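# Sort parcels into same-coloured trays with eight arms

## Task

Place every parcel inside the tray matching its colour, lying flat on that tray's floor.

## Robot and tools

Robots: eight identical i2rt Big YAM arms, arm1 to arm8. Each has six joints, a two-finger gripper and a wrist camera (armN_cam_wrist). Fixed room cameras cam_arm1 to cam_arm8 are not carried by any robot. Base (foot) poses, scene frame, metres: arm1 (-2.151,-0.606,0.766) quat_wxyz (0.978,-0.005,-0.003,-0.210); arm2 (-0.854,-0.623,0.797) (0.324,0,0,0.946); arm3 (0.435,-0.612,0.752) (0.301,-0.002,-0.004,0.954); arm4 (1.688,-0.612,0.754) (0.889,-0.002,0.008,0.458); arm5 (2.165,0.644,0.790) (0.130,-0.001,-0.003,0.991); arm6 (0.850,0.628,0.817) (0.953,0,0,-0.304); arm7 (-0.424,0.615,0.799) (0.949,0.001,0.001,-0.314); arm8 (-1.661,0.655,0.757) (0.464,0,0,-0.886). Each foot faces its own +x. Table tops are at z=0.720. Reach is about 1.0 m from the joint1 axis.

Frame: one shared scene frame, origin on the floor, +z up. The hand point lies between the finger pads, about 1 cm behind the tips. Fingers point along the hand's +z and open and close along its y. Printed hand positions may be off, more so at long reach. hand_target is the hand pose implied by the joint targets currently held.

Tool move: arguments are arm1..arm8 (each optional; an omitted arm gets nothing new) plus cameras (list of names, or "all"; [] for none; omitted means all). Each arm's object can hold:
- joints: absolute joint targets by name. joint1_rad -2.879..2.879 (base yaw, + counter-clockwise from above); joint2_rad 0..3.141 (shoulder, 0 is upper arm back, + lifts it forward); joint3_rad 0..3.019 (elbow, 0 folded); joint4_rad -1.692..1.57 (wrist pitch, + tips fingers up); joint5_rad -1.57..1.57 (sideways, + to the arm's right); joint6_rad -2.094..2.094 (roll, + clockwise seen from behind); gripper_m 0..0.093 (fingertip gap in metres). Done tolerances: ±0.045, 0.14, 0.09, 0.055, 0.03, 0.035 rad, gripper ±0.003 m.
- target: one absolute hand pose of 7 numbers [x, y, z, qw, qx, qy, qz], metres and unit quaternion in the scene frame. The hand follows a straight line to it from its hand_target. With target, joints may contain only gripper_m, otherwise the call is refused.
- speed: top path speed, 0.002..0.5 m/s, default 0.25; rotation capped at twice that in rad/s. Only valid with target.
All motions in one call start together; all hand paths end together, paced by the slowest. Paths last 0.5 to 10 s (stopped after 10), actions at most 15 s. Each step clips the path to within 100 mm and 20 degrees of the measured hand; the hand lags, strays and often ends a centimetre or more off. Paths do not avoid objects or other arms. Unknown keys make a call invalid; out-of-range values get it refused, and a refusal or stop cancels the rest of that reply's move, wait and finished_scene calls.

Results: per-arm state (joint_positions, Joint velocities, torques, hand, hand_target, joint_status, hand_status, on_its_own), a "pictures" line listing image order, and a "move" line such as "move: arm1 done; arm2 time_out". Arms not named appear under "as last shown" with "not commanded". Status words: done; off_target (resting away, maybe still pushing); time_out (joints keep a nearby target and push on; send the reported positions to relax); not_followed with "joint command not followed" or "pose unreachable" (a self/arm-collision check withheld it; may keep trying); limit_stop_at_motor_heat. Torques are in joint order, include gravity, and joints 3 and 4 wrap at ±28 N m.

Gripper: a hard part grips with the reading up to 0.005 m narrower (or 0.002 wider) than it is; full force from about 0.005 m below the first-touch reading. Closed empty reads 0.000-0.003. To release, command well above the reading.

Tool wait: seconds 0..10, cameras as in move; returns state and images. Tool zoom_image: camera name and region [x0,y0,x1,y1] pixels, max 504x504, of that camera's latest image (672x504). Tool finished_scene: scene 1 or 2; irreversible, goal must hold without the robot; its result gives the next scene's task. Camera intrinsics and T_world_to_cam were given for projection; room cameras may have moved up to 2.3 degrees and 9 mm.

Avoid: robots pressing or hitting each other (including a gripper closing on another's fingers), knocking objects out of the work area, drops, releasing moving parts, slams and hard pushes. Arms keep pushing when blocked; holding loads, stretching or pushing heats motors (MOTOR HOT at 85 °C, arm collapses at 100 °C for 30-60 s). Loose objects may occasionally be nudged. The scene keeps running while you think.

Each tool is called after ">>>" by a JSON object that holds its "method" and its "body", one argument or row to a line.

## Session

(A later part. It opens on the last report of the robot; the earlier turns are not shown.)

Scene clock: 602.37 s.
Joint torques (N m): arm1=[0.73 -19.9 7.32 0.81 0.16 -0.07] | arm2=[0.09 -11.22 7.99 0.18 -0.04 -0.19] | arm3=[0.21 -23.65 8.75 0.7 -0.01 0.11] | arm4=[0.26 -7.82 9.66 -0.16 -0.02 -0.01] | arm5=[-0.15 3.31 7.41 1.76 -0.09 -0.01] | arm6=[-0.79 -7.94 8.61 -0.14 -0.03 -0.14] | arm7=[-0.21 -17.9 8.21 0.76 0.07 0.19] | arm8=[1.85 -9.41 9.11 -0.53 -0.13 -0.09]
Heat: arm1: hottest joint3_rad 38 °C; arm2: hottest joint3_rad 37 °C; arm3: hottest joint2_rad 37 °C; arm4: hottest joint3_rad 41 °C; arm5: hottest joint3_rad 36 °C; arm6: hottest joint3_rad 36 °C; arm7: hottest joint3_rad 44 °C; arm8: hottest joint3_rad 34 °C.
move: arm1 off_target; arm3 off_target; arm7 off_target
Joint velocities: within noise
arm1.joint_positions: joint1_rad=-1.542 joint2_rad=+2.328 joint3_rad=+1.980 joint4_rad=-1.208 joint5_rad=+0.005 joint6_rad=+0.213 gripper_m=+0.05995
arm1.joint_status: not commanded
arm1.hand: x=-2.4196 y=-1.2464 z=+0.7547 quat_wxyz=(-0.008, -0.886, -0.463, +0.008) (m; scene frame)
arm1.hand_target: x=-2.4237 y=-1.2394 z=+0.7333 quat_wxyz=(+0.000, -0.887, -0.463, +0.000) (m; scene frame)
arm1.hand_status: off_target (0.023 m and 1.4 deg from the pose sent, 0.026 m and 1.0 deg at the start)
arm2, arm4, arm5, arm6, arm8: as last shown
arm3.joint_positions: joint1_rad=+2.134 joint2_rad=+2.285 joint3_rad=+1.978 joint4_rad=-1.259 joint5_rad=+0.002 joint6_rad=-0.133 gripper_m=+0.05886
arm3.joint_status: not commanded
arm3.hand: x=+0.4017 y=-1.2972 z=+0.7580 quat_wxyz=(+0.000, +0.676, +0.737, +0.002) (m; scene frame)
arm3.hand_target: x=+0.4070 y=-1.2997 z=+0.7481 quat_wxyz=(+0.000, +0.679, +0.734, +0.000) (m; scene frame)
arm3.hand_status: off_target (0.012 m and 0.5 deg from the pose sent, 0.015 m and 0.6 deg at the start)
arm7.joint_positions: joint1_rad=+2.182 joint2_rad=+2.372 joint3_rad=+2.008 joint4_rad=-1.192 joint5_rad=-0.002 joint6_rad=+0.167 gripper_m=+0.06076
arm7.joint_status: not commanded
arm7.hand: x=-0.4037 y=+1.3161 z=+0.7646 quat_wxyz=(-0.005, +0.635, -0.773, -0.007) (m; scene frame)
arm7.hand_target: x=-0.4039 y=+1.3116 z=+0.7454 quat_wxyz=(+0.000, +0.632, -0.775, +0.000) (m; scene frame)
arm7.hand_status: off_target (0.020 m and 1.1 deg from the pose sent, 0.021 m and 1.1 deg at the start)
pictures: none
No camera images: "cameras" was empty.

>>> {"method": "move", "body": {
  "arm1": {"joints":{"gripper_m":0.085}},
  "arm3": {"joints":{"gripper_m":0.085}},
  "arm7": {"joints":{"gripper_m":0.085}},
  "cameras": ["arm1_cam_wrist","arm3_cam_wrist","arm7_cam_wrist"]
}}

>>> {"method": "move", "body": {
  "arm1": {"target":[-2.419,-1.246,0.90,0,0.8866,0.4626,0],"speed":0.2},
  "arm3": {"target":[0.402,-1.297,0.90,0,0.6788,0.7343,0],"speed":0.2},
  "arm7": {"target":[-0.404,1.316,0.90,0,0.632,-0.775,0],"speed":0.2},
  "cameras": ["cam_arm1","cam_arm3","cam_arm7"]
}}

Scene clock: 612.07 s.
Joint torques (N m): arm1=[0.85 -19.84 7.3 0.79 0.16 -0.07] | arm2=[0.09 -11.22 8.01 0.18 -0.04 -0.19] | arm3=[0.21 -23.59 8.76 0.64 -0.01 0.12] | arm4=[0.26 -7.82 9.66 -0.16 -0.02 -0.01] | arm5=[-0.79 2.78 7.54 1.7 -0.08 -0.04] | arm6=[-0.79 -7.94 8.61 -0.16 -0.03 -0.14] | arm7=[-0.26 -18.08 8.25 0.53 0.06 0.21] | arm8=[1.85 -9.35 9.11 -0.51 -0.14 -0.09]
Heat: arm1: hottest joint2_rad 38 °C; arm2: hottest joint3_rad 37 °C; arm3: hottest joint2_rad 38 °C; arm4: hottest joint3_rad 41 °C; arm5: hottest joint3_rad 36 °C; arm6: hottest joint3_rad 36 °C; arm7: hottest joint3_rad 44 °C; arm8: hottest joint3_rad 34 °C.
move: arm1 done; arm3 done; arm7 done
Joint velocities: within noise
arm1.joint_positions: joint1_rad=-1.542 joint2_rad=+2.328 joint3_rad=+1.980 joint4_rad=-1.208 joint5_rad=+0.005 joint6_rad=+0.213 gripper_m=+0.08480
arm1.joint_status: all done
arm1.hand: x=-2.4196 y=-1.2464 z=+0.7547 quat_wxyz=(-0.008, -0.886, -0.463, +0.008) (m; scene frame)
arm1.hand_target: x=-2.4238 y=-1.2394 z=+0.7333 quat_wxyz=(+0.000, -0.887, -0.463, +0.000) (m; scene frame)
arm1.hand_status: not commanded
arm2, arm4, arm5, arm6, arm8: as last shown
arm3.joint_positions: joint1_rad=+2.134 joint2_rad=+2.286 joint3_rad=+1.978 joint4_rad=-1.256 joint5_rad=+0.002 joint6_rad=-0.133 gripper_m=+0.08487
arm3.joint_status: all done
arm3.hand: x=+0.4017 y=-1.2980 z=+0.7578 quat_wxyz=(+0.001, +0.676, +0.737, +0.001) (m; scene frame)
arm3.hand_target: x=+0.4070 y=-1.2997 z=+0.7480 quat_wxyz=(+0.000, +0.679, +0.734, +0.000) (m; scene frame)
arm3.hand_status: not commanded
arm7.joint_positions: joint1_rad=+2.182 joint2_rad=+2.372 joint3_rad=+2.008 joint4_rad=-1.188 joint5_rad=-0.002 joint6_rad=+0.167 gripper_m=+0.08486
arm7.joint_status: all done
arm7.hand: x=-0.4036 y=+1.3172 z=+0.7644 quat_wxyz=(-0.006, +0.635, -0.773, -0.009) (m; scene frame)
arm7.hand_target: x=-0.4039 y=+1.3115 z=+0.7453 quat_wxyz=(+0.000, +0.632, -0.775, +0.000) (m; scene frame)
arm7.hand_status: not commanded
pictures: arm1_cam_wrist, arm3_cam_wrist, arm7_cam_wrist
camera_calibration:
arm1_cam_wrist: T_world_to_cam=[[-0.811768, 0.583855, -0.0121307, -1.22628], [0.47987, 0.678742, 0.555909, 1.59234], [0.332804, 0.445448, -0.831155, 2.1143], [0, 0, 0, 1]] pos_world=[-2.46322, -1.30662, 0.857241]
arm3_cam_wrist: T_world_to_cam=[[-0.996715, -0.0807065, 0.00676597, 0.289348], [-0.0617644, 0.811497, 0.581083, 0.643646], [-0.0523877, 0.578756, -0.813816, 1.51292], [0, 0, 0, 1]] pos_world=[0.407411, -1.37458, 0.855271]
arm7_cam_wrist: T_world_to_cam=[[0.983755, -0.179349, 0.00781313, 0.624168], [-0.153656, -0.818724, 0.553246, 0.599894], [-0.0928272, -0.545459, -0.832981, 1.43896], [0, 0, 0, 1]] pos_world=[-0.388276, 1.38799, 0.861864]

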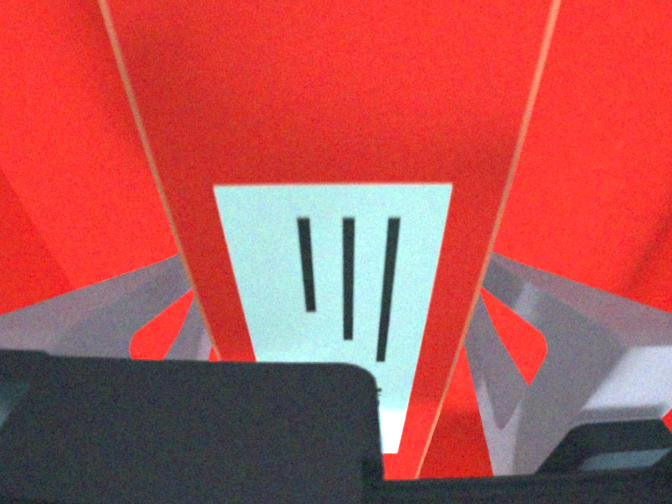

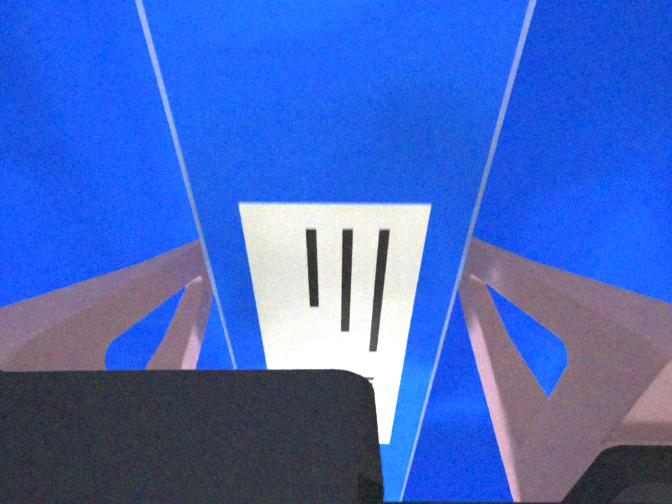

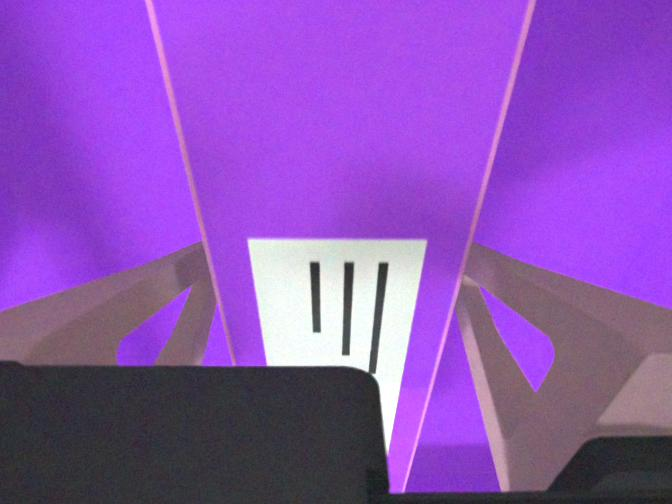

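Scene clock: 613.80 s.
Joint torques (N m): arm1=[1.79 -19.66 12.56 -0.16 0.16 0.03] | arm2=[0.15 -11.22 8.01 0.18 -0.04 -0.19] | arm3=[-0.26 -24.94 14.26 -0.29 -0.03 0.05] | arm4=[0.26 -7.88 9.68 -0.16 -0.02 -0.01] | arm5=[-0.21 3.37 7.49 1.87 -0.09 -0.04] | arm6=[-0.79 -8 8.59 -0.13 -0.03 -0.14] | arm7=[-0.15 -18.73 15.24 -0.42 0.05 0.2] | arm8=[1.85 -9.29 9.14 -0.53 -0.14 -0.11]
Heat: arm1: hottest joint2_rad 38 °C; arm2: hottest joint3_rad 37 °C; arm3: hottest joint2_rad 38 °C; arm4: hottest joint3_rad 41 °C; arm5: hottest joint3_rad 36 °C; arm6: hottest joint3_rad 36 °C; arm7: hottest joint3_rad 44 °C; arm8: hottest joint3_rad 34 °C.
move: arm1 off_target; arm3 off_target; arm7 off_target
Joint velocities: within noise
arm1.joint_positions: joint1_rad=-1.542 joint2_rad=+2.231 joint3_rad=+2.186 joint4_rad=-1.549 joint5_rad=+0.005 joint6_rad=+0.213 gripper_m=+0.08488
arm1.joint_status: not commanded
arm1.hand: x=-2.4160 y=-1.2352 z=+0.8966 quat_wxyz=(+0.004, -0.886, -0.463, -0.006) (m; scene frame)
arm1.hand_target: x=-2.4189 y=-1.2454 z=+0.8999 quat_wxyz=(+0.000, -0.887, -0.463, +0.000) (m; scene frame)
arm1.hand_status: off_target (0.012 m and 0.8 deg from the pose sent, 0.145 m and 1.4 deg at the start)
arm2, arm4, arm5, arm6, arm8: as last shown
arm3.joint_positions: joint1_rad=+2.134 joint2_rad=+2.209 joint3_rad=+2.149 joint4_rad=-1.558 joint5_rad=+0.002 joint6_rad=-0.133 gripper_m=+0.08496
arm3.joint_status: not commanded
arm3.hand: x=+0.4018 y=-1.2832 z=+0.8734 quat_wxyz=(-0.016, +0.676, +0.737, +0.021) (m; scene frame)
arm3.hand_target: x=+0.4021 y=-1.2956 z=+0.9002 quat_wxyz=(+0.001, +0.679, +0.734, +0.000) (m; scene frame)
arm3.hand_status: off_target (0.030 m and 3.1 deg from the pose sent, 0.142 m and 0.4 deg at the start; pose on its path clipped on 5 of 52 steps)
arm7.joint_positions: joint1_rad=+2.182 joint2_rad=+2.273 joint3_rad=+2.143 joint4_rad=-1.486 joint5_rad=-0.002 joint6_rad=+0.168 gripper_m=+0.08494
arm7.joint_status: not commanded
arm7.hand: x=-0.4041 y=+1.3002 z=+0.8818 quat_wxyz=(+0.015, +0.634, -0.773, +0.015) (m; scene frame)
arm7.hand_target: x=-0.4040 y=+1.3147 z=+0.9001 quat_wxyz=(+0.000, +0.632, -0.775, +0.000) (m; scene frame)
arm7.hand_status: off_target (0.024 m and 2.5 deg from the pose sent, 0.136 m and 1.3 deg at the start)
pictures: cam_arm1, cam_arm3, cam_arm7

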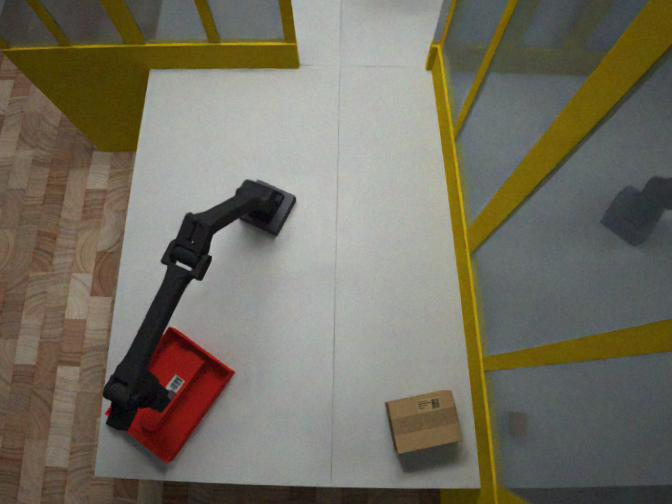

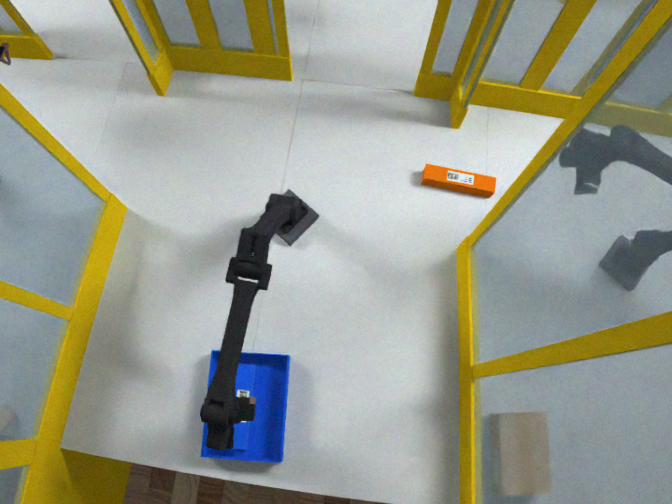

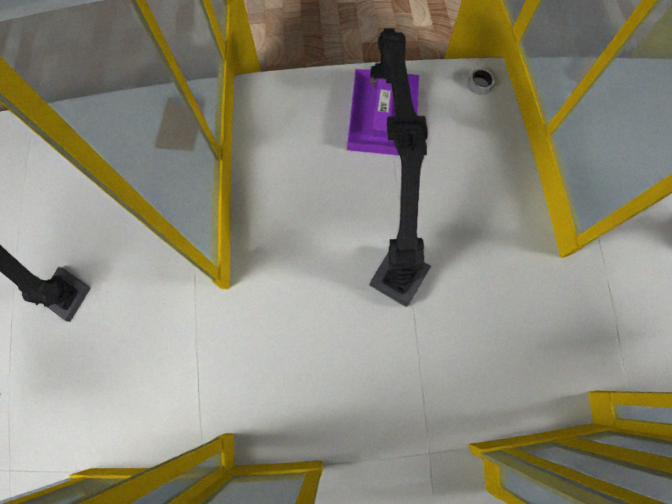

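Retract all three, then turn arm3.

>>> {"method": "move", "body": {
  "arm1": {"target":[-2.284,-0.942,1.066,0,0.8866,0.4626,0],"speed":0.35},
  "arm3": {"target":[0.405,-0.975,1.04,0,0.6788,0.7343,0],"speed":0.35},
  "arm7": {"target":[-0.398,0.975,1.055,0,0.632,-0.775,0],"speed":0.35},
  "cameras": ["cam_arm1","cam_arm3","cam_arm7"]
}}

>>> {"method": "move", "body": {
  "arm3": {"joints":{"joint1_rad":-2.19,"joint6_rad":0.342,"gripper_m":0.093}},
  "cameras": ["cam_arm3","arm3_cam_wrist"]
}}

Scene clock: 621.90 s.
Joint torques (N m): arm1=[2.49 -7.12 7.95 -0.2 0.19 0.07] | arm2=[0.09 -11.22 8.01 0.18 -0.04 -0.19] | arm3=[-1.73 -11.05 9.31 -0.2 -0.02 -0.19] | arm4=[0.21 -7.82 9.66 -0.16 -0.02 -0.01] | arm5=[-0.09 3.08 7.49 1.78 -0.07 -0.04] | arm6=[-0.79 -7.94 8.61 -0.14 -0.03 -0.14] | arm7=[-1.14 -8 9.06 -0.25 0.07 0.01] | arm8=[1.79 -9.23 9.17 -0.54 -0.14 -0.1]
Heat: arm1: hottest joint3_rad 39 °C; arm2: hottest joint3_rad 37 °C; arm3: hottest joint2_rad 37 °C; arm4: hottest joint3_rad 41 °C; arm5: hottest joint3_rad 36 °C; arm6: hottest joint3_rad 36 °C; arm7: hottest joint3_rad 45 °C; arm8: hottest joint3_rad 34 °C.
move: arm1 done; arm3 done; arm7 done
Joint velocities: within noise
arm1.joint_positions: joint1_rad=-1.526 joint2_rad=+1.285 joint3_rad=+1.384 joint4_rad=-1.644 joint5_rad=+0.005 joint6_rad=+0.234 gripper_m=+0.08488
arm1.joint_status: not commanded
arm1.hand: x=-2.2892 y=-0.9431 z=+1.0739 quat_wxyz=(-0.012, -0.887, -0.461, +0.012) (m; scene frame)
arm1.hand_target: x=-2.2841 y=-0.9419 z=+1.0661 quat_wxyz=(+0.000, -0.887, -0.463, +0.000) (m; scene frame)
arm1.hand_status: done (0.010 m and 2.0 deg from the pose sent, 0.363 m and 0.8 deg at the start)
arm2, arm4, arm5, arm6, arm8: as last shown
arm3.joint_positions: joint1_rad=+2.121 joint2_rad=+1.288 joint3_rad=+1.344 joint4_rad=-1.615 joint5_rad=+0.002 joint6_rad=-0.137 gripper_m=+0.08496
arm3.joint_status: not commanded
arm3.hand: x=+0.4107 y=-0.9784 z=+1.0383 quat_wxyz=(+0.003, +0.680, +0.734, -0.002) (m; scene frame)
arm3.hand_target: x=+0.4051 y=-0.9750 z=+1.0400 quat_wxyz=(+0.000, +0.679, +0.734, +0.000) (m; scene frame)
arm3.hand_status: done (0.007 m and 0.4 deg from the pose sent, 0.350 m and 3.1 deg at the start)
arm7.joint_positions: joint1_rad=+2.151 joint2_rad=+1.282 joint3_rad=+1.266 joint4_rad=-1.531 joint5_rad=-0.002 joint6_rad=+0.142 gripper_m=+0.08494
arm7.joint_status: not commanded
arm7.hand: x=-0.4016 y=+0.9804 z=+1.0610 quat_wxyz=(-0.008, +0.632, -0.775, -0.010) (m; scene frame)
arm7.hand_target: x=-0.3981 y=+0.9750 z=+1.0552 quat_wxyz=(+0.000, +0.632, -0.775, +0.000) (m; scene frame)
arm7.hand_status: done (0.009 m and 1.5 deg from the pose sent, 0.368 m and 2.5 deg at the start)
pictures: cam_arm1, cam_arm3, cam_arm7

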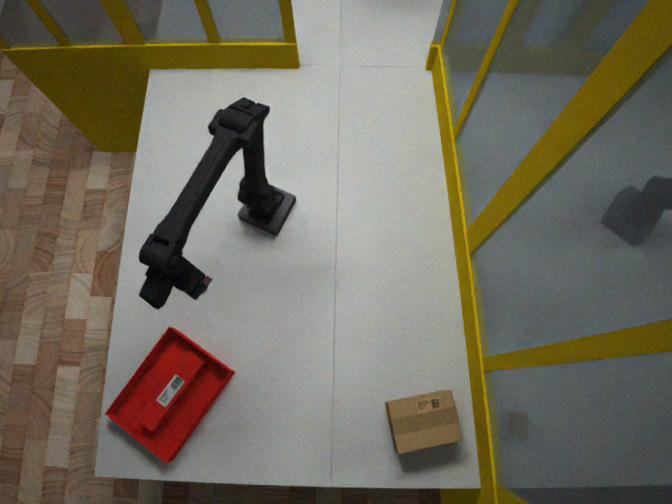

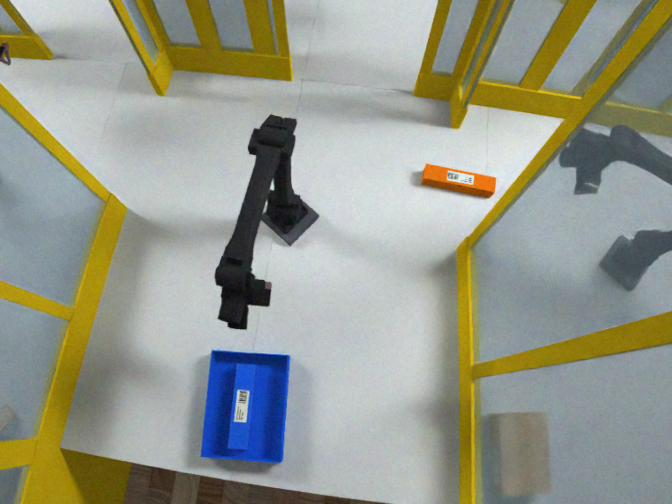

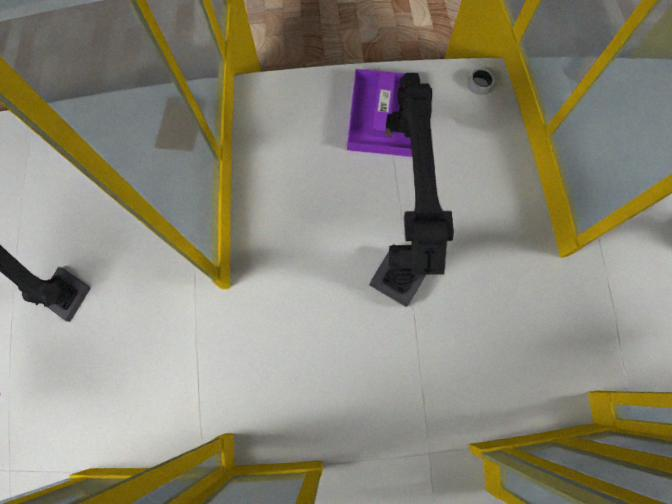

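Scene clock: 624.73 s.
Joint torques (N m): arm1=[2.14 -7.06 7.87 -0.1 0.15 0.08] | arm2=[0.09 -11.22 7.99 0.17 -0.04 -0.19] | arm3=[-1.49 -12.86 9.31 -0.24 -0.04 0.12] | arm4=[0.26 -7.88 9.68 -0.16 -0.02 -0.01] | arm5=[0.03 3.37 7.45 1.8 -0.07 -0.06] | arm6=[-0.85 -7.94 8.58 -0.14 -0.03 -0.14] | arm7=[-1.03 -7.94 9.02 -0.28 0.04 0.03] | arm8=[1.96 -9.41 9.24 -0.59 -0.13 -0.1]
Heat: arm1: hottest joint3_rad 39 °C; arm2: hottest joint3_rad 37 °C; arm3: hottest joint2_rad 36 °C; arm4: hottest joint3_rad 41 °C; arm5: hottest joint3_rad 36 °C; arm6: hottest joint3_rad 36 °C; arm7: hottest joint3_rad 45 °C; arm8: hottest joint3_rad 34 °C.
move: arm3 done
Joint velocities: within noise
arm1.joint_positions: joint1_rad=-1.526 joint2_rad=+1.285 joint3_rad=+1.384 joint4_rad=-1.644 joint5_rad=+0.005 joint6_rad=+0.235 gripper_m=+0.08488
arm1.joint_status: not commanded
arm1.hand: x=-2.2892 y=-0.9431 z=+1.0739 quat_wxyz=(-0.012, -0.888, -0.460, +0.012) (m; scene frame)
arm1.hand_target: x=-2.2841 y=-0.9418 z=+1.0661 quat_wxyz=(+0.000, -0.887, -0.463, +0.000) (m; scene frame)
arm1.hand_status: not commanded
arm2.joint_positions: joint1_rad=-1.413 joint2_rad=+1.343 joint3_rad=+1.335 joint4_rad=-1.544 joint5_rad=+0.000 joint6_rad=-0.492 gripper_m=+0.09292
arm2.joint_status: not commanded
arm2.hand: x=-0.6660 y=-0.2825 z=+1.0636 quat_wxyz=(-0.009, +0.703, -0.711, -0.003) (m; scene frame)
arm2.hand_target: x=-0.6666 y=-0.2850 z=+1.0601 quat_wxyz=(+0.000, +0.707, -0.707, +0.000) (m; scene frame)
arm2.hand_status: not commanded
arm3.joint_positions: joint1_rad=-2.179 joint2_rad=+1.307 joint3_rad=+1.344 joint4_rad=-1.615 joint5_rad=+0.004 joint6_rad=+0.327 gripper_m=+0.09301
arm3.joint_status: all done
arm3.hand: x=+0.7802 y=-0.4873 z=+1.0364 quat_wxyz=(+0.000, +0.013, -1.000, +0.000) (m; scene frame)
arm3.hand_target: x=+0.7759 y=-0.4934 z=+1.0450 quat_wxyz=(-0.007, -0.001, -1.000, -0.002) (m; scene frame)
arm3.hand_status: not commanded
arm4.joint_positions: joint1_rad=+1.878 joint2_rad=+1.336 joint3_rad=+1.439 joint4_rad=-1.659 joint5_rad=+0.011 joint6_rad=-0.304 gripper_m=+0.09290
arm4.joint_status: not commanded
arm4.hand: x=+1.3270 y=-0.4889 z=+1.0649 quat_wxyz=(-0.002, +1.000, -0.004, -0.011) (m; scene frame)
arm4.hand_target: x=+1.3299 y=-0.4900 z=+1.0601 quat_wxyz=(+0.000, +1.000, +0.000, +0.000) (m; scene frame)
arm4.hand_status: not commanded
arm5, arm7: as last shown
arm6.joint_positions: joint1_rad=-1.340 joint2_rad=+1.346 joint3_rad=+1.269 joint4_rad=-1.493 joint5_rad=+0.001 joint6_rad=-0.384 gripper_m=+0.09288
arm6.joint_status: not commanded
arm6.hand: x=+0.7049 y=+0.2724 z=+1.0564 quat_wxyz=(+0.001, -0.708, -0.706, +0.000) (m; scene frame)
arm6.hand_target: x=+0.7050 y=+0.2749 z=+1.0600 quat_wxyz=(+0.000, -0.707, -0.707, +0.000) (m; scene frame)
arm6.hand_status: not commanded
arm8.joint_positions: joint1_rad=+0.412 joint2_rad=+1.332 joint3_rad=+1.428 joint4_rad=-1.650 joint5_rad=+0.001 joint6_rad=-0.187 gripper_m=+0.09292
arm8.joint_status: not commanded
arm8.hand: x=-1.7356 y=+0.2801 z=+1.0630 quat_wxyz=(-0.004, -0.710, -0.705, +0.008) (m; scene frame)
arm8.hand_target: x=-1.7350 y=+0.2830 z=+1.0599 quat_wxyz=(+0.000, -0.707, -0.707, +0.000) (m; scene frame)
arm8.hand_status: not commanded
pictures: arm3_cam_wrist, cam_arm3
camera_calibration:
arm3_cam_wrist: T_world_to_cam=[[0.0202016, -0.999745, 0.010069, -0.51454], [-0.813012, -0.0105652, 0.582151, 0.0316664], [-0.581897, -0.0199466, -0.813018, 1.41095], [0, 0, 0, 1]] pos_world=[0.857164, -0.485931, 1.13387]

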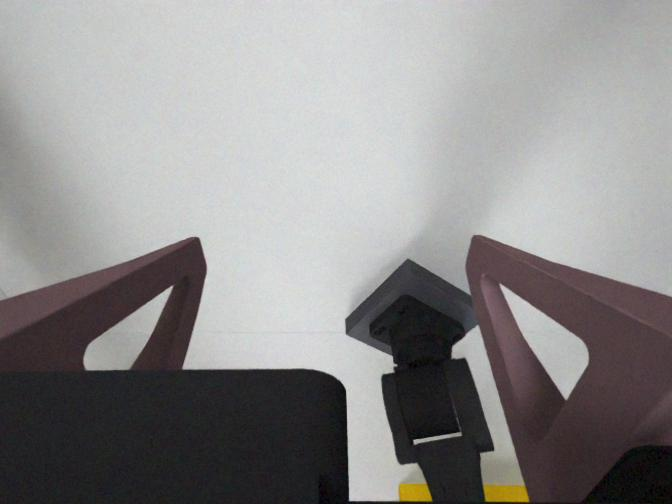

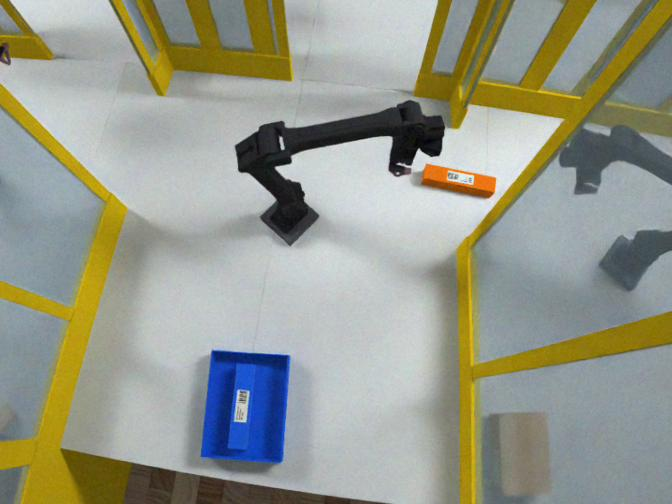

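>>> {"method": "move", "body": {
  "arm3": {"target":[1.02,-0.394,0.87,0,0,1,0],"speed":0.3},
  "cameras": ["cam_arm3","arm3_cam_wrist"]
}}

Scene clock: 629.97 s.
Joint torques (N m): arm1=[2.26 -7.24 7.92 -0.08 0.17 0.06] | arm2=[0.09 -11.22 7.99 0.18 -0.04 -0.19] | arm3=[-0.03 -21.71 13.61 -0.38 -0.12 0.14] | arm4=[0.21 -7.82 9.66 -0.17 -0.02 -0.01] | arm5=[-0.32 2.9 7.41 1.85 -0.09 -0.06] | arm6=[-0.85 -8 8.59 -0.16 -0.03 -0.14] | arm7=[-0.97 -7.94 9.01 -0.23 0.05 0.04] | arm8=[1.73 -9.35 9.21 -0.5 -0.14 -0.1]
Heat: arm1: hottest joint3_rad 38 °C; arm2: hottest joint3_rad 37 °C; arm3: hottest joint2_rad 36 °C; arm4: hottest joint3_rad 41 °C; arm5: hottest joint3_rad 36 °C; arm6: hottest joint3_rad 36 °C; arm7: hottest joint3_rad 45 °C; arm8: hottest joint3_rad 34 °C.
move: arm3 off_target
Joint velocities: within noise
arm1, arm2, arm4, arm5, arm6, arm7, arm8: as last shown
arm3.joint_positions: joint1_rad=-2.179 joint2_rad=+2.033 joint3_rad=+1.770 joint4_rad=-1.356 joint5_rad=+0.004 joint6_rad=+0.342 gripper_m=+0.09301
arm3.joint_status: not commanded
arm3.hand: x=+1.0063 y=-0.4036 z=+0.8500 quat_wxyz=(+0.019, +0.005, -1.000, +0.007) (m; scene frame)
arm3.hand_target: x=+1.0190 y=-0.3943 z=+0.8702 quat_wxyz=(+0.000, +0.000, -1.000, +0.000) (m; scene frame)
arm3.hand_status: off_target (0.026 m and 2.4 deg from the pose sent, 0.306 m and 1.4 deg at the start)
pictures: arm3_cam_wrist, cam_arm3
camera_calibration:
arm3_cam_wrist: T_world_to_cam=[[0.00571763, -0.999694, 0.024047, -0.430749], [-0.790009, 0.0102272, 0.61301, 0.283853], [-0.613068, -0.0225023, -0.789709, 1.40317], [0, 0, 0, 1]] pos_world=[1.08695, -0.401946, 0.944449]

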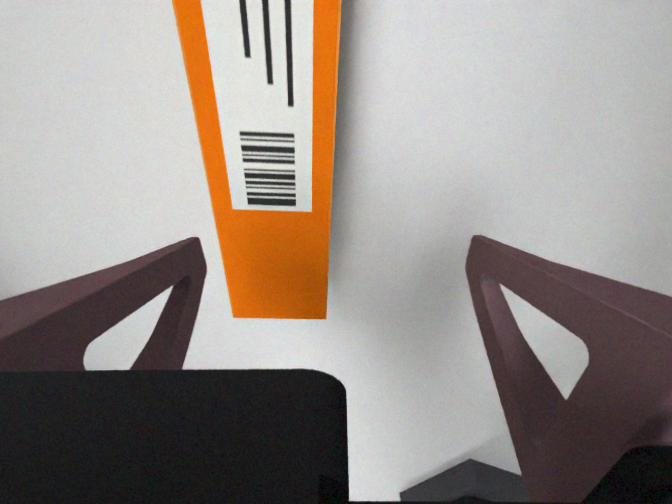

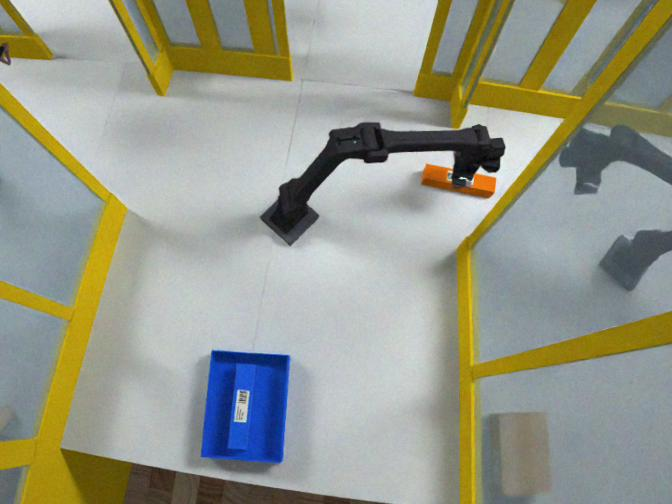

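>>> {"method": "move", "body": {
  "arm3": {"target":[1.023,-0.370,0.815,0,0.0192,0.9998,0],"speed":0.2},
  "cameras": ["arm3_cam_wrist"]
}}

Scene clock: 640.27 s.
Joint torques (N m): arm1=[2.49 -7.36 7.88 -0.03 0.18 0.1] | arm2=[0.09 -11.22 7.99 0.18 -0.04 -0.19] | arm3=[0.21 -22.65 11.03 0.55 -0.13 0.1] | arm4=[0.26 -7.88 9.66 -0.14 -0.02 -0.01] | arm5=[0.03 3.02 7.51 1.88 -0.06 -0.04] | arm6=[-0.91 -7.94 8.59 -0.16 -0.03 -0.14] | arm7=[-0.97 -7.71 9.06 -0.25 0.06 0.03] | arm8=[1.9 -9.41 9.21 -0.55 -0.14 -0.09]
Heat: arm1: hottest joint3_rad 38 °C; arm2: hottest joint3_rad 37 °C; arm3: hottest joint2_rad 37 °C; arm4: hottest joint3_rad 41 °C; arm5: hottest joint3_rad 36 °C; arm6: hottest joint3_rad 36 °C; arm7: hottest joint3_rad 44 °C; arm8: hottest joint3_rad 34 °C.
move: arm3 off_target
Joint velocities: within noise
arm1, arm2, arm4, arm6, arm7, arm8: as last shown
arm1.hand: x=-2.2891 y=-0.9431 z=+1.0739 quat_wxyz=(-0.012, -0.888, -0.460, +0.012) (m; scene frame)
arm1.hand_target: x=-2.2840 y=-0.9419 z=+1.0661 quat_wxyz=(+0.000, -0.887, -0.463, +0.000) (m; scene frame)
arm3.joint_positions: joint1_rad=-2.148 joint2_rad=+2.105 joint3_rad=+1.770 joint4_rad=-1.281 joint5_rad=+0.004 joint6_rad=+0.414 gripper_m=+0.09301
arm3.joint_status: not commanded
arm3.hand: x=+1.0130 y=-0.3802 z=+0.8070 quat_wxyz=(+0.017, -0.015, -1.000, +0.008) (m; scene frame)
arm3.hand_target: x=+1.0226 y=-0.3700 z=+0.8153 quat_wxyz=(+0.000, -0.019, -1.000, +0.000) (m; scene frame)
arm3.hand_status: off_target (0.016 m and 2.2 deg from the pose sent, 0.051 m and 3.7 deg at the start)
arm5.joint_positions: joint1_rad=+0.632 joint2_rad=+0.625 joint3_rad=+1.427 joint4_rad=-1.371 joint5_rad=+0.119 joint6_rad=-0.097 gripper_m=+0.09397
arm5.joint_status: not commanded
arm5.hand: x=+1.9442 y=+0.5783 z=+1.3387 quat_wxyz=(+0.011, +0.860, +0.177, -0.479) (m; scene frame)
arm5.hand_target: x=+1.9468 y=+0.5776 z=+1.3512 quat_wxyz=(+0.015, +0.852, +0.177, -0.492) (m; scene frame)
arm5.hand_status: not commanded
pictures: arm3_cam_wrist
camera_calibration:
arm3_cam_wrist: T_world_to_cam=[[-0.0343304, -0.999088, 0.0253821, -0.366685], [-0.79185, 0.0426868, 0.609222, 0.332528], [-0.60975, 0.000816044, -0.792594, 1.38158], [0, 0, 0, 1]] pos_world=[1.09314, -0.381672, 0.901752]

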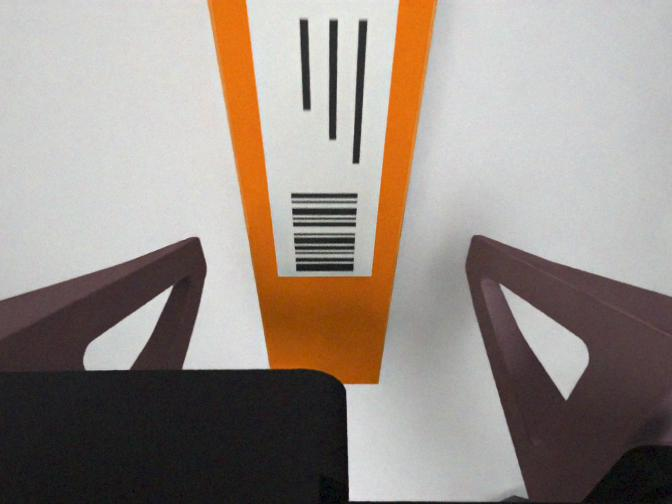

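>>> {"method": "move", "body": {
  "arm3": {"target":[1.026,-0.365,0.750,0,0.0192,0.9998,0],"speed":0.15},
  "cameras": ["arm3_cam_wrist"]
}}

Scene clock: 644.47 s.
Joint torques (N m): arm1=[2.32 -7 7.94 -0.13 0.19 0.1] | arm2=[0.09 -11.22 7.99 0.18 -0.04 -0.19] | arm3=[0.56 -23.18 9.11 0.54 -0.11 0.13] | arm4=[0.26 -7.82 9.66 -0.16 -0.02 -0.01] | arm5=[0.03 2.49 7.57 1.69 -0.06 -0.06] | arm6=[-0.73 -8 8.59 -0.17 -0.03 -0.14] | arm7=[-1.14 -7.71 9.03 -0.25 0.06 0.03] | arm8=[1.79 -9.47 9.17 -0.53 -0.13 -0.09]
Heat: arm1: hottest joint3_rad 38 °C; arm2: hottest joint3_rad 37 °C; arm3: hottest joint2_rad 36 °C; arm4: hottest joint3_rad 41 °C; arm5: hottest joint3_rad 36 °C; arm6: hottest joint3_rad 36 °C; arm7: hottest joint3_rad 44 °C; arm8: hottest joint3_rad 34 °C.
move: arm3 off_target
Joint velocities: within noise
arm1, arm2, arm4, arm5, arm6, arm7, arm8: as last shown
arm3.joint_positions: joint1_rad=-2.146 joint2_rad=+2.186 joint3_rad=+1.741 joint4_rad=-1.155 joint5_rad=+0.004 joint6_rad=+0.419 gripper_m=+0.09301
arm3.joint_status: not commanded
arm3.hand: x=+1.0228 y=-0.3749 z=+0.7465 quat_wxyz=(+0.010, -0.017, -1.000, +0.005) (m; scene frame)
arm3.hand_target: x=+1.0258 y=-0.3649 z=+0.7501 quat_wxyz=(+0.000, -0.019, -1.000, +0.000) (m; scene frame)
arm3.hand_status: off_target (0.011 m and 1.3 deg from the pose sent, 0.060 m and 2.2 deg at the start)
pictures: arm3_cam_wrist
camera_calibration:
arm3_cam_wrist: T_world_to_cam=[[-0.038527, -0.999072, 0.0192797, -0.35072], [-0.80026, 0.0424031, 0.598152, 0.39374], [-0.598414, 0.00761621, -0.801151, 1.33697], [0, 0, 0, 1]] pos_world=[1.10164, -0.377273, 0.84236]

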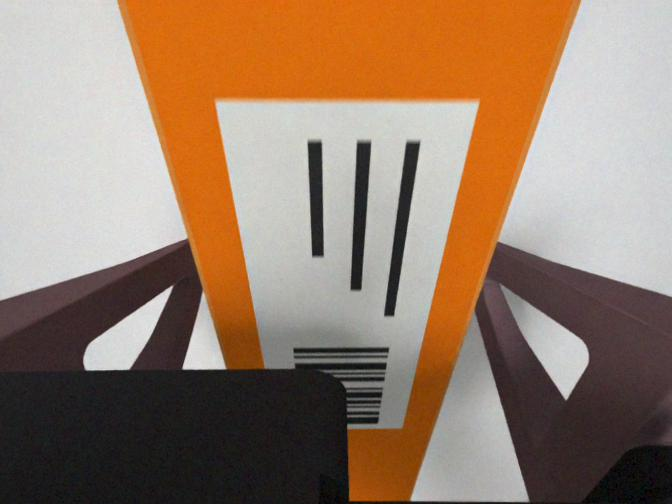

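>>> {"method": "move", "body": {
  "arm3": {"joints":{"gripper_m":0.055}},
  "cameras": []
}}

>>> {"method": "move", "body": {
  "arm3": {"target":[0.776,-0.490,1.045,0,0.0192,0.9998,0],"speed":0.25},
  "cameras": ["cam_arm3"]
}}

>>> {"method": "move", "body": {
  "arm3": {"joints":{"joint1_rad":-1.208,"joint6_rad":-0.22}},
  "cameras": ["cam_arm3"]
}}

Scene clock: 651.93 s.
Joint torques (N m): arm1=[2.49 -6.95 7.84 -0.16 0.19 0.09] | arm2=[0.15 -11.22 7.99 0.18 -0.04 -0.19] | arm3=[0.56 -23.12 8.92 0.55 -0.12 0.13] | arm4=[0.26 -7.82 9.66 -0.16 -0.02 -0.01] | arm5=[-0.03 2.32 7.42 1.73 -0.1 -0.06] | arm6=[-0.79 -8 8.61 -0.14 -0.03 -0.14] | arm7=[-1.14 -7.94 9.05 -0.23 0.06 0.04] | arm8=[1.73 -9.41 9.21 -0.53 -0.14 -0.11]
Heat: arm1: hottest joint3_rad 37 °C; arm2: hottest joint3_rad 37 °C; arm3: hottest joint2_rad 37 °C; arm4: hottest joint3_rad 41 °C; arm5: hottest joint3_rad 36 °C; arm6: hottest joint3_rad 36 °C; arm7: hottest joint3_rad 44 °C; arm8: hottest joint3_rad 34 °C.
move: arm3 off_target
Joint velocities: within noise
arm1, arm2, arm4, arm5, arm6, arm7, arm8: as last shown
arm3.joint_positions: joint1_rad=-2.146 joint2_rad=+2.186 joint3_rad=+1.741 joint4_rad=-1.155 joint5_rad=+0.004 joint6_rad=+0.420 gripper_m=+0.05893
arm3.joint_status: gripper_m off_target (ended at +0.05896, target +0.05500)
arm3.hand: x=+1.0228 y=-0.3749 z=+0.7465 quat_wxyz=(+0.010, -0.017, -1.000, +0.005) (m; scene frame)
arm3.hand_target: x=+1.0258 y=-0.3649 z=+0.7501 quat_wxyz=(+0.000, -0.019, -1.000, +0.000) (m; scene frame)
arm3.hand_status: not commanded
pictures: none
No camera images: "cameras" was empty.

Scene clock: 654.33 s.
Joint torques (N m): arm1=[2.73 -6.95 7.82 -0.12 0.19 0.07] | arm2=[0.09 -11.16 7.99 0.17 -0.04 -0.19] | arm3=[-1.61 -11.58 11.29 -0.36 -0.08 -0.22] | arm4=[0.26 -7.82 9.66 -0.16 -0.02 -0.01] | arm5=[-0.21 2.9 7.46 1.74 -0.09 -0.01] | arm6=[-0.73 -7.94 8.59 -0.16 -0.03 -0.14] | arm7=[-1.14 -8 9.03 -0.24 0.05 0.04] | arm8=[1.85 -9.17 9.18 -0.51 -0.12 -0.1]
Heat: arm1: hottest joint3_rad 37 °C; arm2: hottest joint3_rad 37 °C; arm3: hottest joint2_rad 36 °C; arm4: hottest joint3_rad 41 °C; arm5: hottest joint3_rad 36 °C; arm6: hottest joint3_rad 36 °C; arm7: hottest joint3_rad 43 °C; arm8: hottest joint3_rad 34 °C.
move: arm3 off_target
Joint velocities: within noise
arm1, arm2, arm4, arm5, arm6, arm7, arm8: as last shown
arm3.joint_positions: joint1_rad=-2.167 joint2_rad=+1.302 joint3_rad=+1.334 joint4_rad=-1.627 joint5_rad=+0.004 joint6_rad=+0.405 gripper_m=+0.05890
arm3.joint_status: not commanded
arm3.hand: x=+0.7728 y=-0.4853 z=+1.0343 quat_wxyz=(+0.008, -0.020, -1.000, +0.004) (m; scene frame)
arm3.hand_target: x=+0.7757 y=-0.4900 z=+1.0448 quat_wxyz=(+0.000, -0.019, -1.000, +0.000) (m; scene frame)
arm3.hand_status: off_target (0.012 m and 1.0 deg from the pose sent, 0.404 m and 1.3 deg at the start)
pictures: cam_arm3

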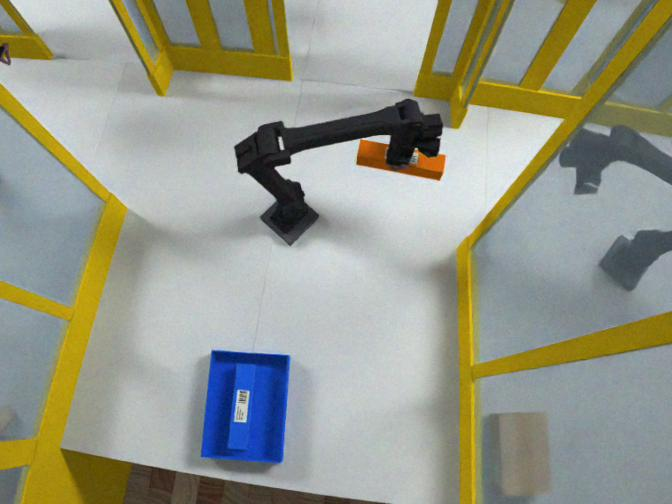

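Scene clock: 655.93 s.
Joint torques (N m): arm1=[2.55 -7.18 7.86 -0.16 0.18 0.07] | arm2=[0.09 -11.22 7.99 0.18 -0.04 -0.19] | arm3=[0.21 -11.4 11.08 -0.27 -0.13 -0.23] | arm4=[0.26 -7.88 9.66 -0.16 -0.02 -0.01] | arm5=[-0.38 3.25 7.32 1.84 -0.07 -0.05] | arm6=[-0.73 -7.94 8.59 -0.14 -0.03 -0.14] | arm7=[-1.03 -7.77 9.05 -0.24 0.06 0.03] | arm8=[1.85 -9.41 9.21 -0.54 -0.12 -0.09]
Heat: arm1: hottest joint3_rad 37 °C; arm2: hottest joint3_rad 37 °C; arm3: hottest joint2_rad 36 °C; arm4: hottest joint3_rad 41 °C; arm5: hottest joint3_rad 36 °C; arm6: hottest joint3_rad 36 °C; arm7: hottest joint3_rad 43 °C; arm8: hottest joint3_rad 34 °C.
move: arm3 done
Joint velocities: within noise
arm1, arm2, arm4, arm5, arm6, arm7, arm8: as last shown
arm3.joint_positions: joint1_rad=-1.219 joint2_rad=+1.302 joint3_rad=+1.334 joint4_rad=-1.627 joint5_rad=+0.004 joint6_rad=-0.204 gripper_m=+0.05890
arm3.joint_status: all done
arm3.hand: x=+0.5277 y=-0.2633 z=+1.0342 quat_wxyz=(+0.006, +0.687, -0.726, +0.008) (m; scene frame)
arm3.hand_target: x=+0.5240 y=-0.2612 z=+1.0447 quat_wxyz=(-0.002, +0.697, -0.717, +0.003) (m; scene frame)
arm3.hand_status: not commanded
pictures: cam_arm3

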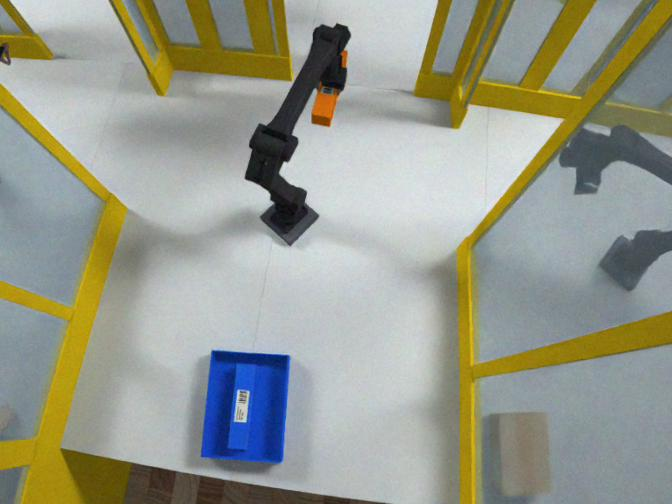

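>>> {"method": "move", "body": {
  "arm3": {"target":[0.592,0.01,0.83,0,0.7071,-0.7071,0],"speed":0.3},
  "cameras": ["cam_arm6"]
}}

>>> {"method": "move", "body": {
  "arm3": {"target":[0.592,0.006,0.753,0,0.7071,-0.7071,0],"speed":0.12},
  "cameras": ["cam_arm6"]
}}

Scene clock: 663.40 s.
Joint torques (N m): arm1=[2.2 -7.06 7.9 -0.14 0.18 0.04] | arm2=[0.09 -11.16 8.01 0.17 -0.03 -0.19] | arm3=[0.26 -22.83 13.56 -0.36 -0.29 -0.22] | arm4=[0.21 -7.88 9.66 -0.16 -0.02 -0.01] | arm5=[-0.26 2.61 7.38 1.78 -0.07 -0.04] | arm6=[-0.79 -8 8.59 -0.14 -0.03 -0.14] | arm7=[-1.03 -7.82 9.05 -0.25 0.06 0.03] | arm8=[1.67 -9.23 9.18 -0.49 -0.14 -0.11]
Heat: arm1: hottest joint3_rad 37 °C; arm2: hottest joint3_rad 37 °C; arm3: hottest joint2_rad 35 °C; arm4: hottest joint3_rad 41 °C; arm5: hottest joint3_rad 37 °C; arm6: hottest joint3_rad 36 °C; arm7: hottest joint3_rad 43 °C; arm8: hottest joint3_rad 34 °C.
move: arm3 off_target
Joint velocities: within noise
arm1, arm2, arm4, arm5, arm6, arm8: as last shown
arm3.joint_positions: joint1_rad=-1.219 joint2_rad=+2.111 joint3_rad=+1.782 joint4_rad=-1.296 joint5_rad=+0.000 joint6_rad=-0.231 gripper_m=+0.05890
arm3.joint_status: not commanded
arm3.hand: x=+0.5952 y=-0.0100 z=+0.8077 quat_wxyz=(+0.019, +0.697, -0.717, +0.014) (m; scene frame)
arm3.hand_target: x=+0.5915 y=+0.0087 z=+0.8302 quat_wxyz=(+0.000, +0.707, -0.707, +0.000) (m; scene frame)
arm3.hand_status: off_target (0.030 m and 3.2 deg from the pose sent, 0.347 m and 3.4 deg at the start)
arm7.joint_positions: joint1_rad=+2.151 joint2_rad=+1.282 joint3_rad=+1.266 joint4_rad=-1.531 joint5_rad=-0.002 joint6_rad=+0.142 gripper_m=+0.08494
arm7.joint_status: not commanded
arm7.hand: x=-0.4016 y=+0.9804 z=+1.0610 quat_wxyz=(-0.008, +0.632, -0.775, -0.010) (m; scene frame)
arm7.hand_target: x=-0.3981 y=+0.9750 z=+1.0552 quat_wxyz=(+0.000, +0.632, -0.775, +0.000) (m; scene frame)
arm7.hand_status: not commanded
pictures: cam_arm6

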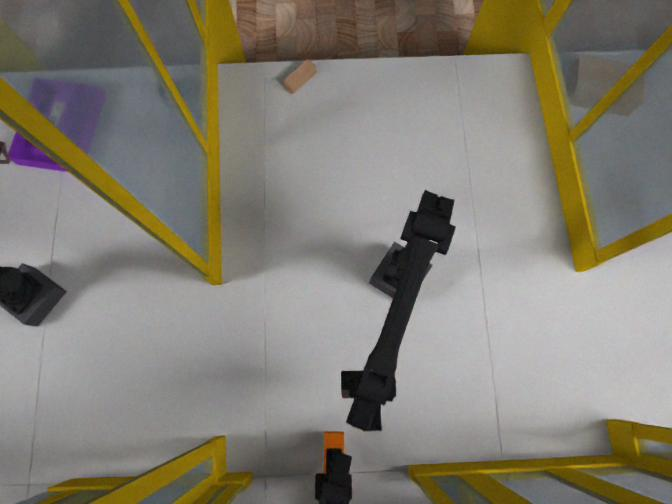

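Scene clock: 664.83 s.
Joint torques (N m): arm1=[2.08 -7.06 7.98 -0.14 0.15 0.08] | arm2=[0.09 -11.22 8.01 0.18 -0.04 -0.19] | arm3=[0.32 -23.53 8.92 0.58 -0.29 -0.21] | arm4=[0.26 -7.88 9.66 -0.17 -0.02 -0.01] | arm5=[0.21 2.43 7.47 1.84 -0.11 -0.03] | arm6=[-0.79 -8 8.59 -0.13 -0.03 -0.14] | arm7=[-1.03 -7.71 9.03 -0.23 0.06 0.02] | arm8=[1.9 -9.29 9.24 -0.57 -0.14 -0.1]
Heat: arm1: hottest joint3_rad 37 °C; arm2: hottest joint3_rad 37 °C; arm3: hottest joint2_rad 35 °C; arm4: hottest joint3_rad 41 °C; arm5: hottest joint3_rad 37 °C; arm6: hottest joint3_rad 36 °C; arm7: hottest joint3_rad 43 °C; arm8: hottest joint3_rad 34 °C.
move: arm3 off_target
Joint velocities: within noise
arm1.joint_positions: joint1_rad=-1.526 joint2_rad=+1.285 joint3_rad=+1.384 joint4_rad=-1.644 joint5_rad=+0.005 joint6_rad=+0.235 gripper_m=+0.08488
arm1.joint_status: not commanded
arm1.hand: x=-2.2891 y=-0.9431 z=+1.0739 quat_wxyz=(-0.012, -0.888, -0.460, +0.012) (m; scene frame)
arm1.hand_target: x=-2.2840 y=-0.9419 z=+1.0661 quat_wxyz=(+0.000, -0.887, -0.463, +0.000) (m; scene frame)
arm1.hand_status: not commanded
arm2.joint_positions: joint1_rad=-1.413 joint2_rad=+1.343 joint3_rad=+1.335 joint4_rad=-1.544 joint5_rad=+0.000 joint6_rad=-0.492 gripper_m=+0.09292
arm2.joint_status: not commanded
arm2.hand: x=-0.6660 y=-0.2825 z=+1.0636 quat_wxyz=(-0.009, +0.703, -0.711, -0.003) (m; scene frame)
arm2.hand_target: x=-0.6666 y=-0.2850 z=+1.0601 quat_wxyz=(+0.000, +0.707, -0.707, +0.000) (m; scene frame)
arm2.hand_status: not commanded
arm3.joint_positions: joint1_rad=-1.219 joint2_rad=+2.177 joint3_rad=+1.731 joint4_rad=-1.156 joint5_rad=+0.000 joint6_rad=-0.232 gripper_m=+0.05890
arm3.joint_status: not commanded
arm3.hand: x=+0.5975 y=-0.0025 z=+0.7488 quat_wxyz=(+0.009, +0.697, -0.717, +0.008) (m; scene frame)
arm3.hand_target: x=+0.5919 y=+0.0059 z=+0.7531 quat_wxyz=(+0.000, +0.707, -0.707, +0.000) (m; scene frame)
arm3.hand_status: off_target (0.011 m and 2.1 deg from the pose sent, 0.057 m and 3.1 deg at the start)
arm4.joint_positions: joint1_rad=+1.878 joint2_rad=+1.336 joint3_rad=+1.439 joint4_rad=-1.659 joint5_rad=+0.011 joint6_rad=-0.304 gripper_m=+0.09290
arm4.joint_status: not commanded
arm4.hand: x=+1.3270 y=-0.4889 z=+1.0649 quat_wxyz=(-0.002, +1.000, -0.004, -0.011) (m; scene frame)
arm4.hand_target: x=+1.3299 y=-0.4900 z=+1.0601 quat_wxyz=(+0.000, +1.000, +0.000, +0.000) (m; scene frame)
arm4.hand_status: not commanded
arm5, arm7: as last shown
arm6.joint_positions: joint1_rad=-1.340 joint2_rad=+1.346 joint3_rad=+1.269 joint4_rad=-1.493 joint5_rad=+0.001 joint6_rad=-0.384 gripper_m=+0.09288
arm6.joint_status: not commanded
arm6.hand: x=+0.7049 y=+0.2724 z=+1.0564 quat_wxyz=(+0.001, -0.708, -0.706, +0.000) (m; scene frame)
arm6.hand_target: x=+0.7050 y=+0.2749 z=+1.0600 quat_wxyz=(+0.000, -0.707, -0.707, +0.000) (m; scene frame)
arm6.hand_status: not commanded
arm8.joint_positions: joint1_rad=+0.412 joint2_rad=+1.332 joint3_rad=+1.428 joint4_rad=-1.650 joint5_rad=+0.001 joint6_rad=-0.187 gripper_m=+0.09292
arm8.joint_status: not commanded
arm8.hand: x=-1.7356 y=+0.2801 z=+1.0630 quat_wxyz=(-0.004, -0.710, -0.705, +0.008) (m; scene frame)
arm8.hand_target: x=-1.7350 y=+0.2830 z=+1.0599 quat_wxyz=(+0.000, -0.707, -0.707, +0.000) (m; scene frame)
arm8.hand_status: not commanded
pictures: cam_arm6

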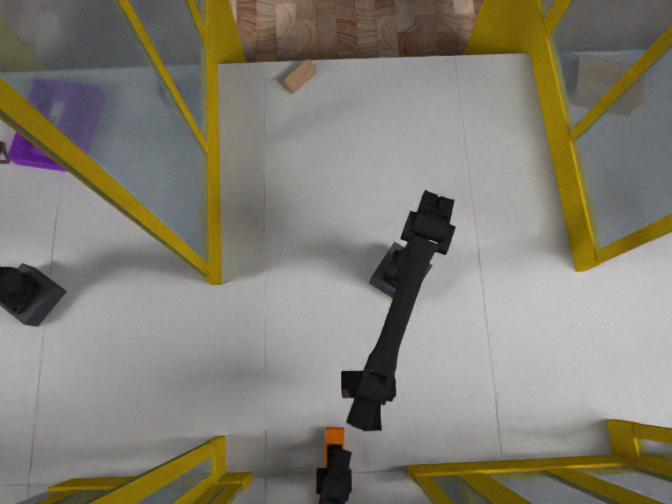

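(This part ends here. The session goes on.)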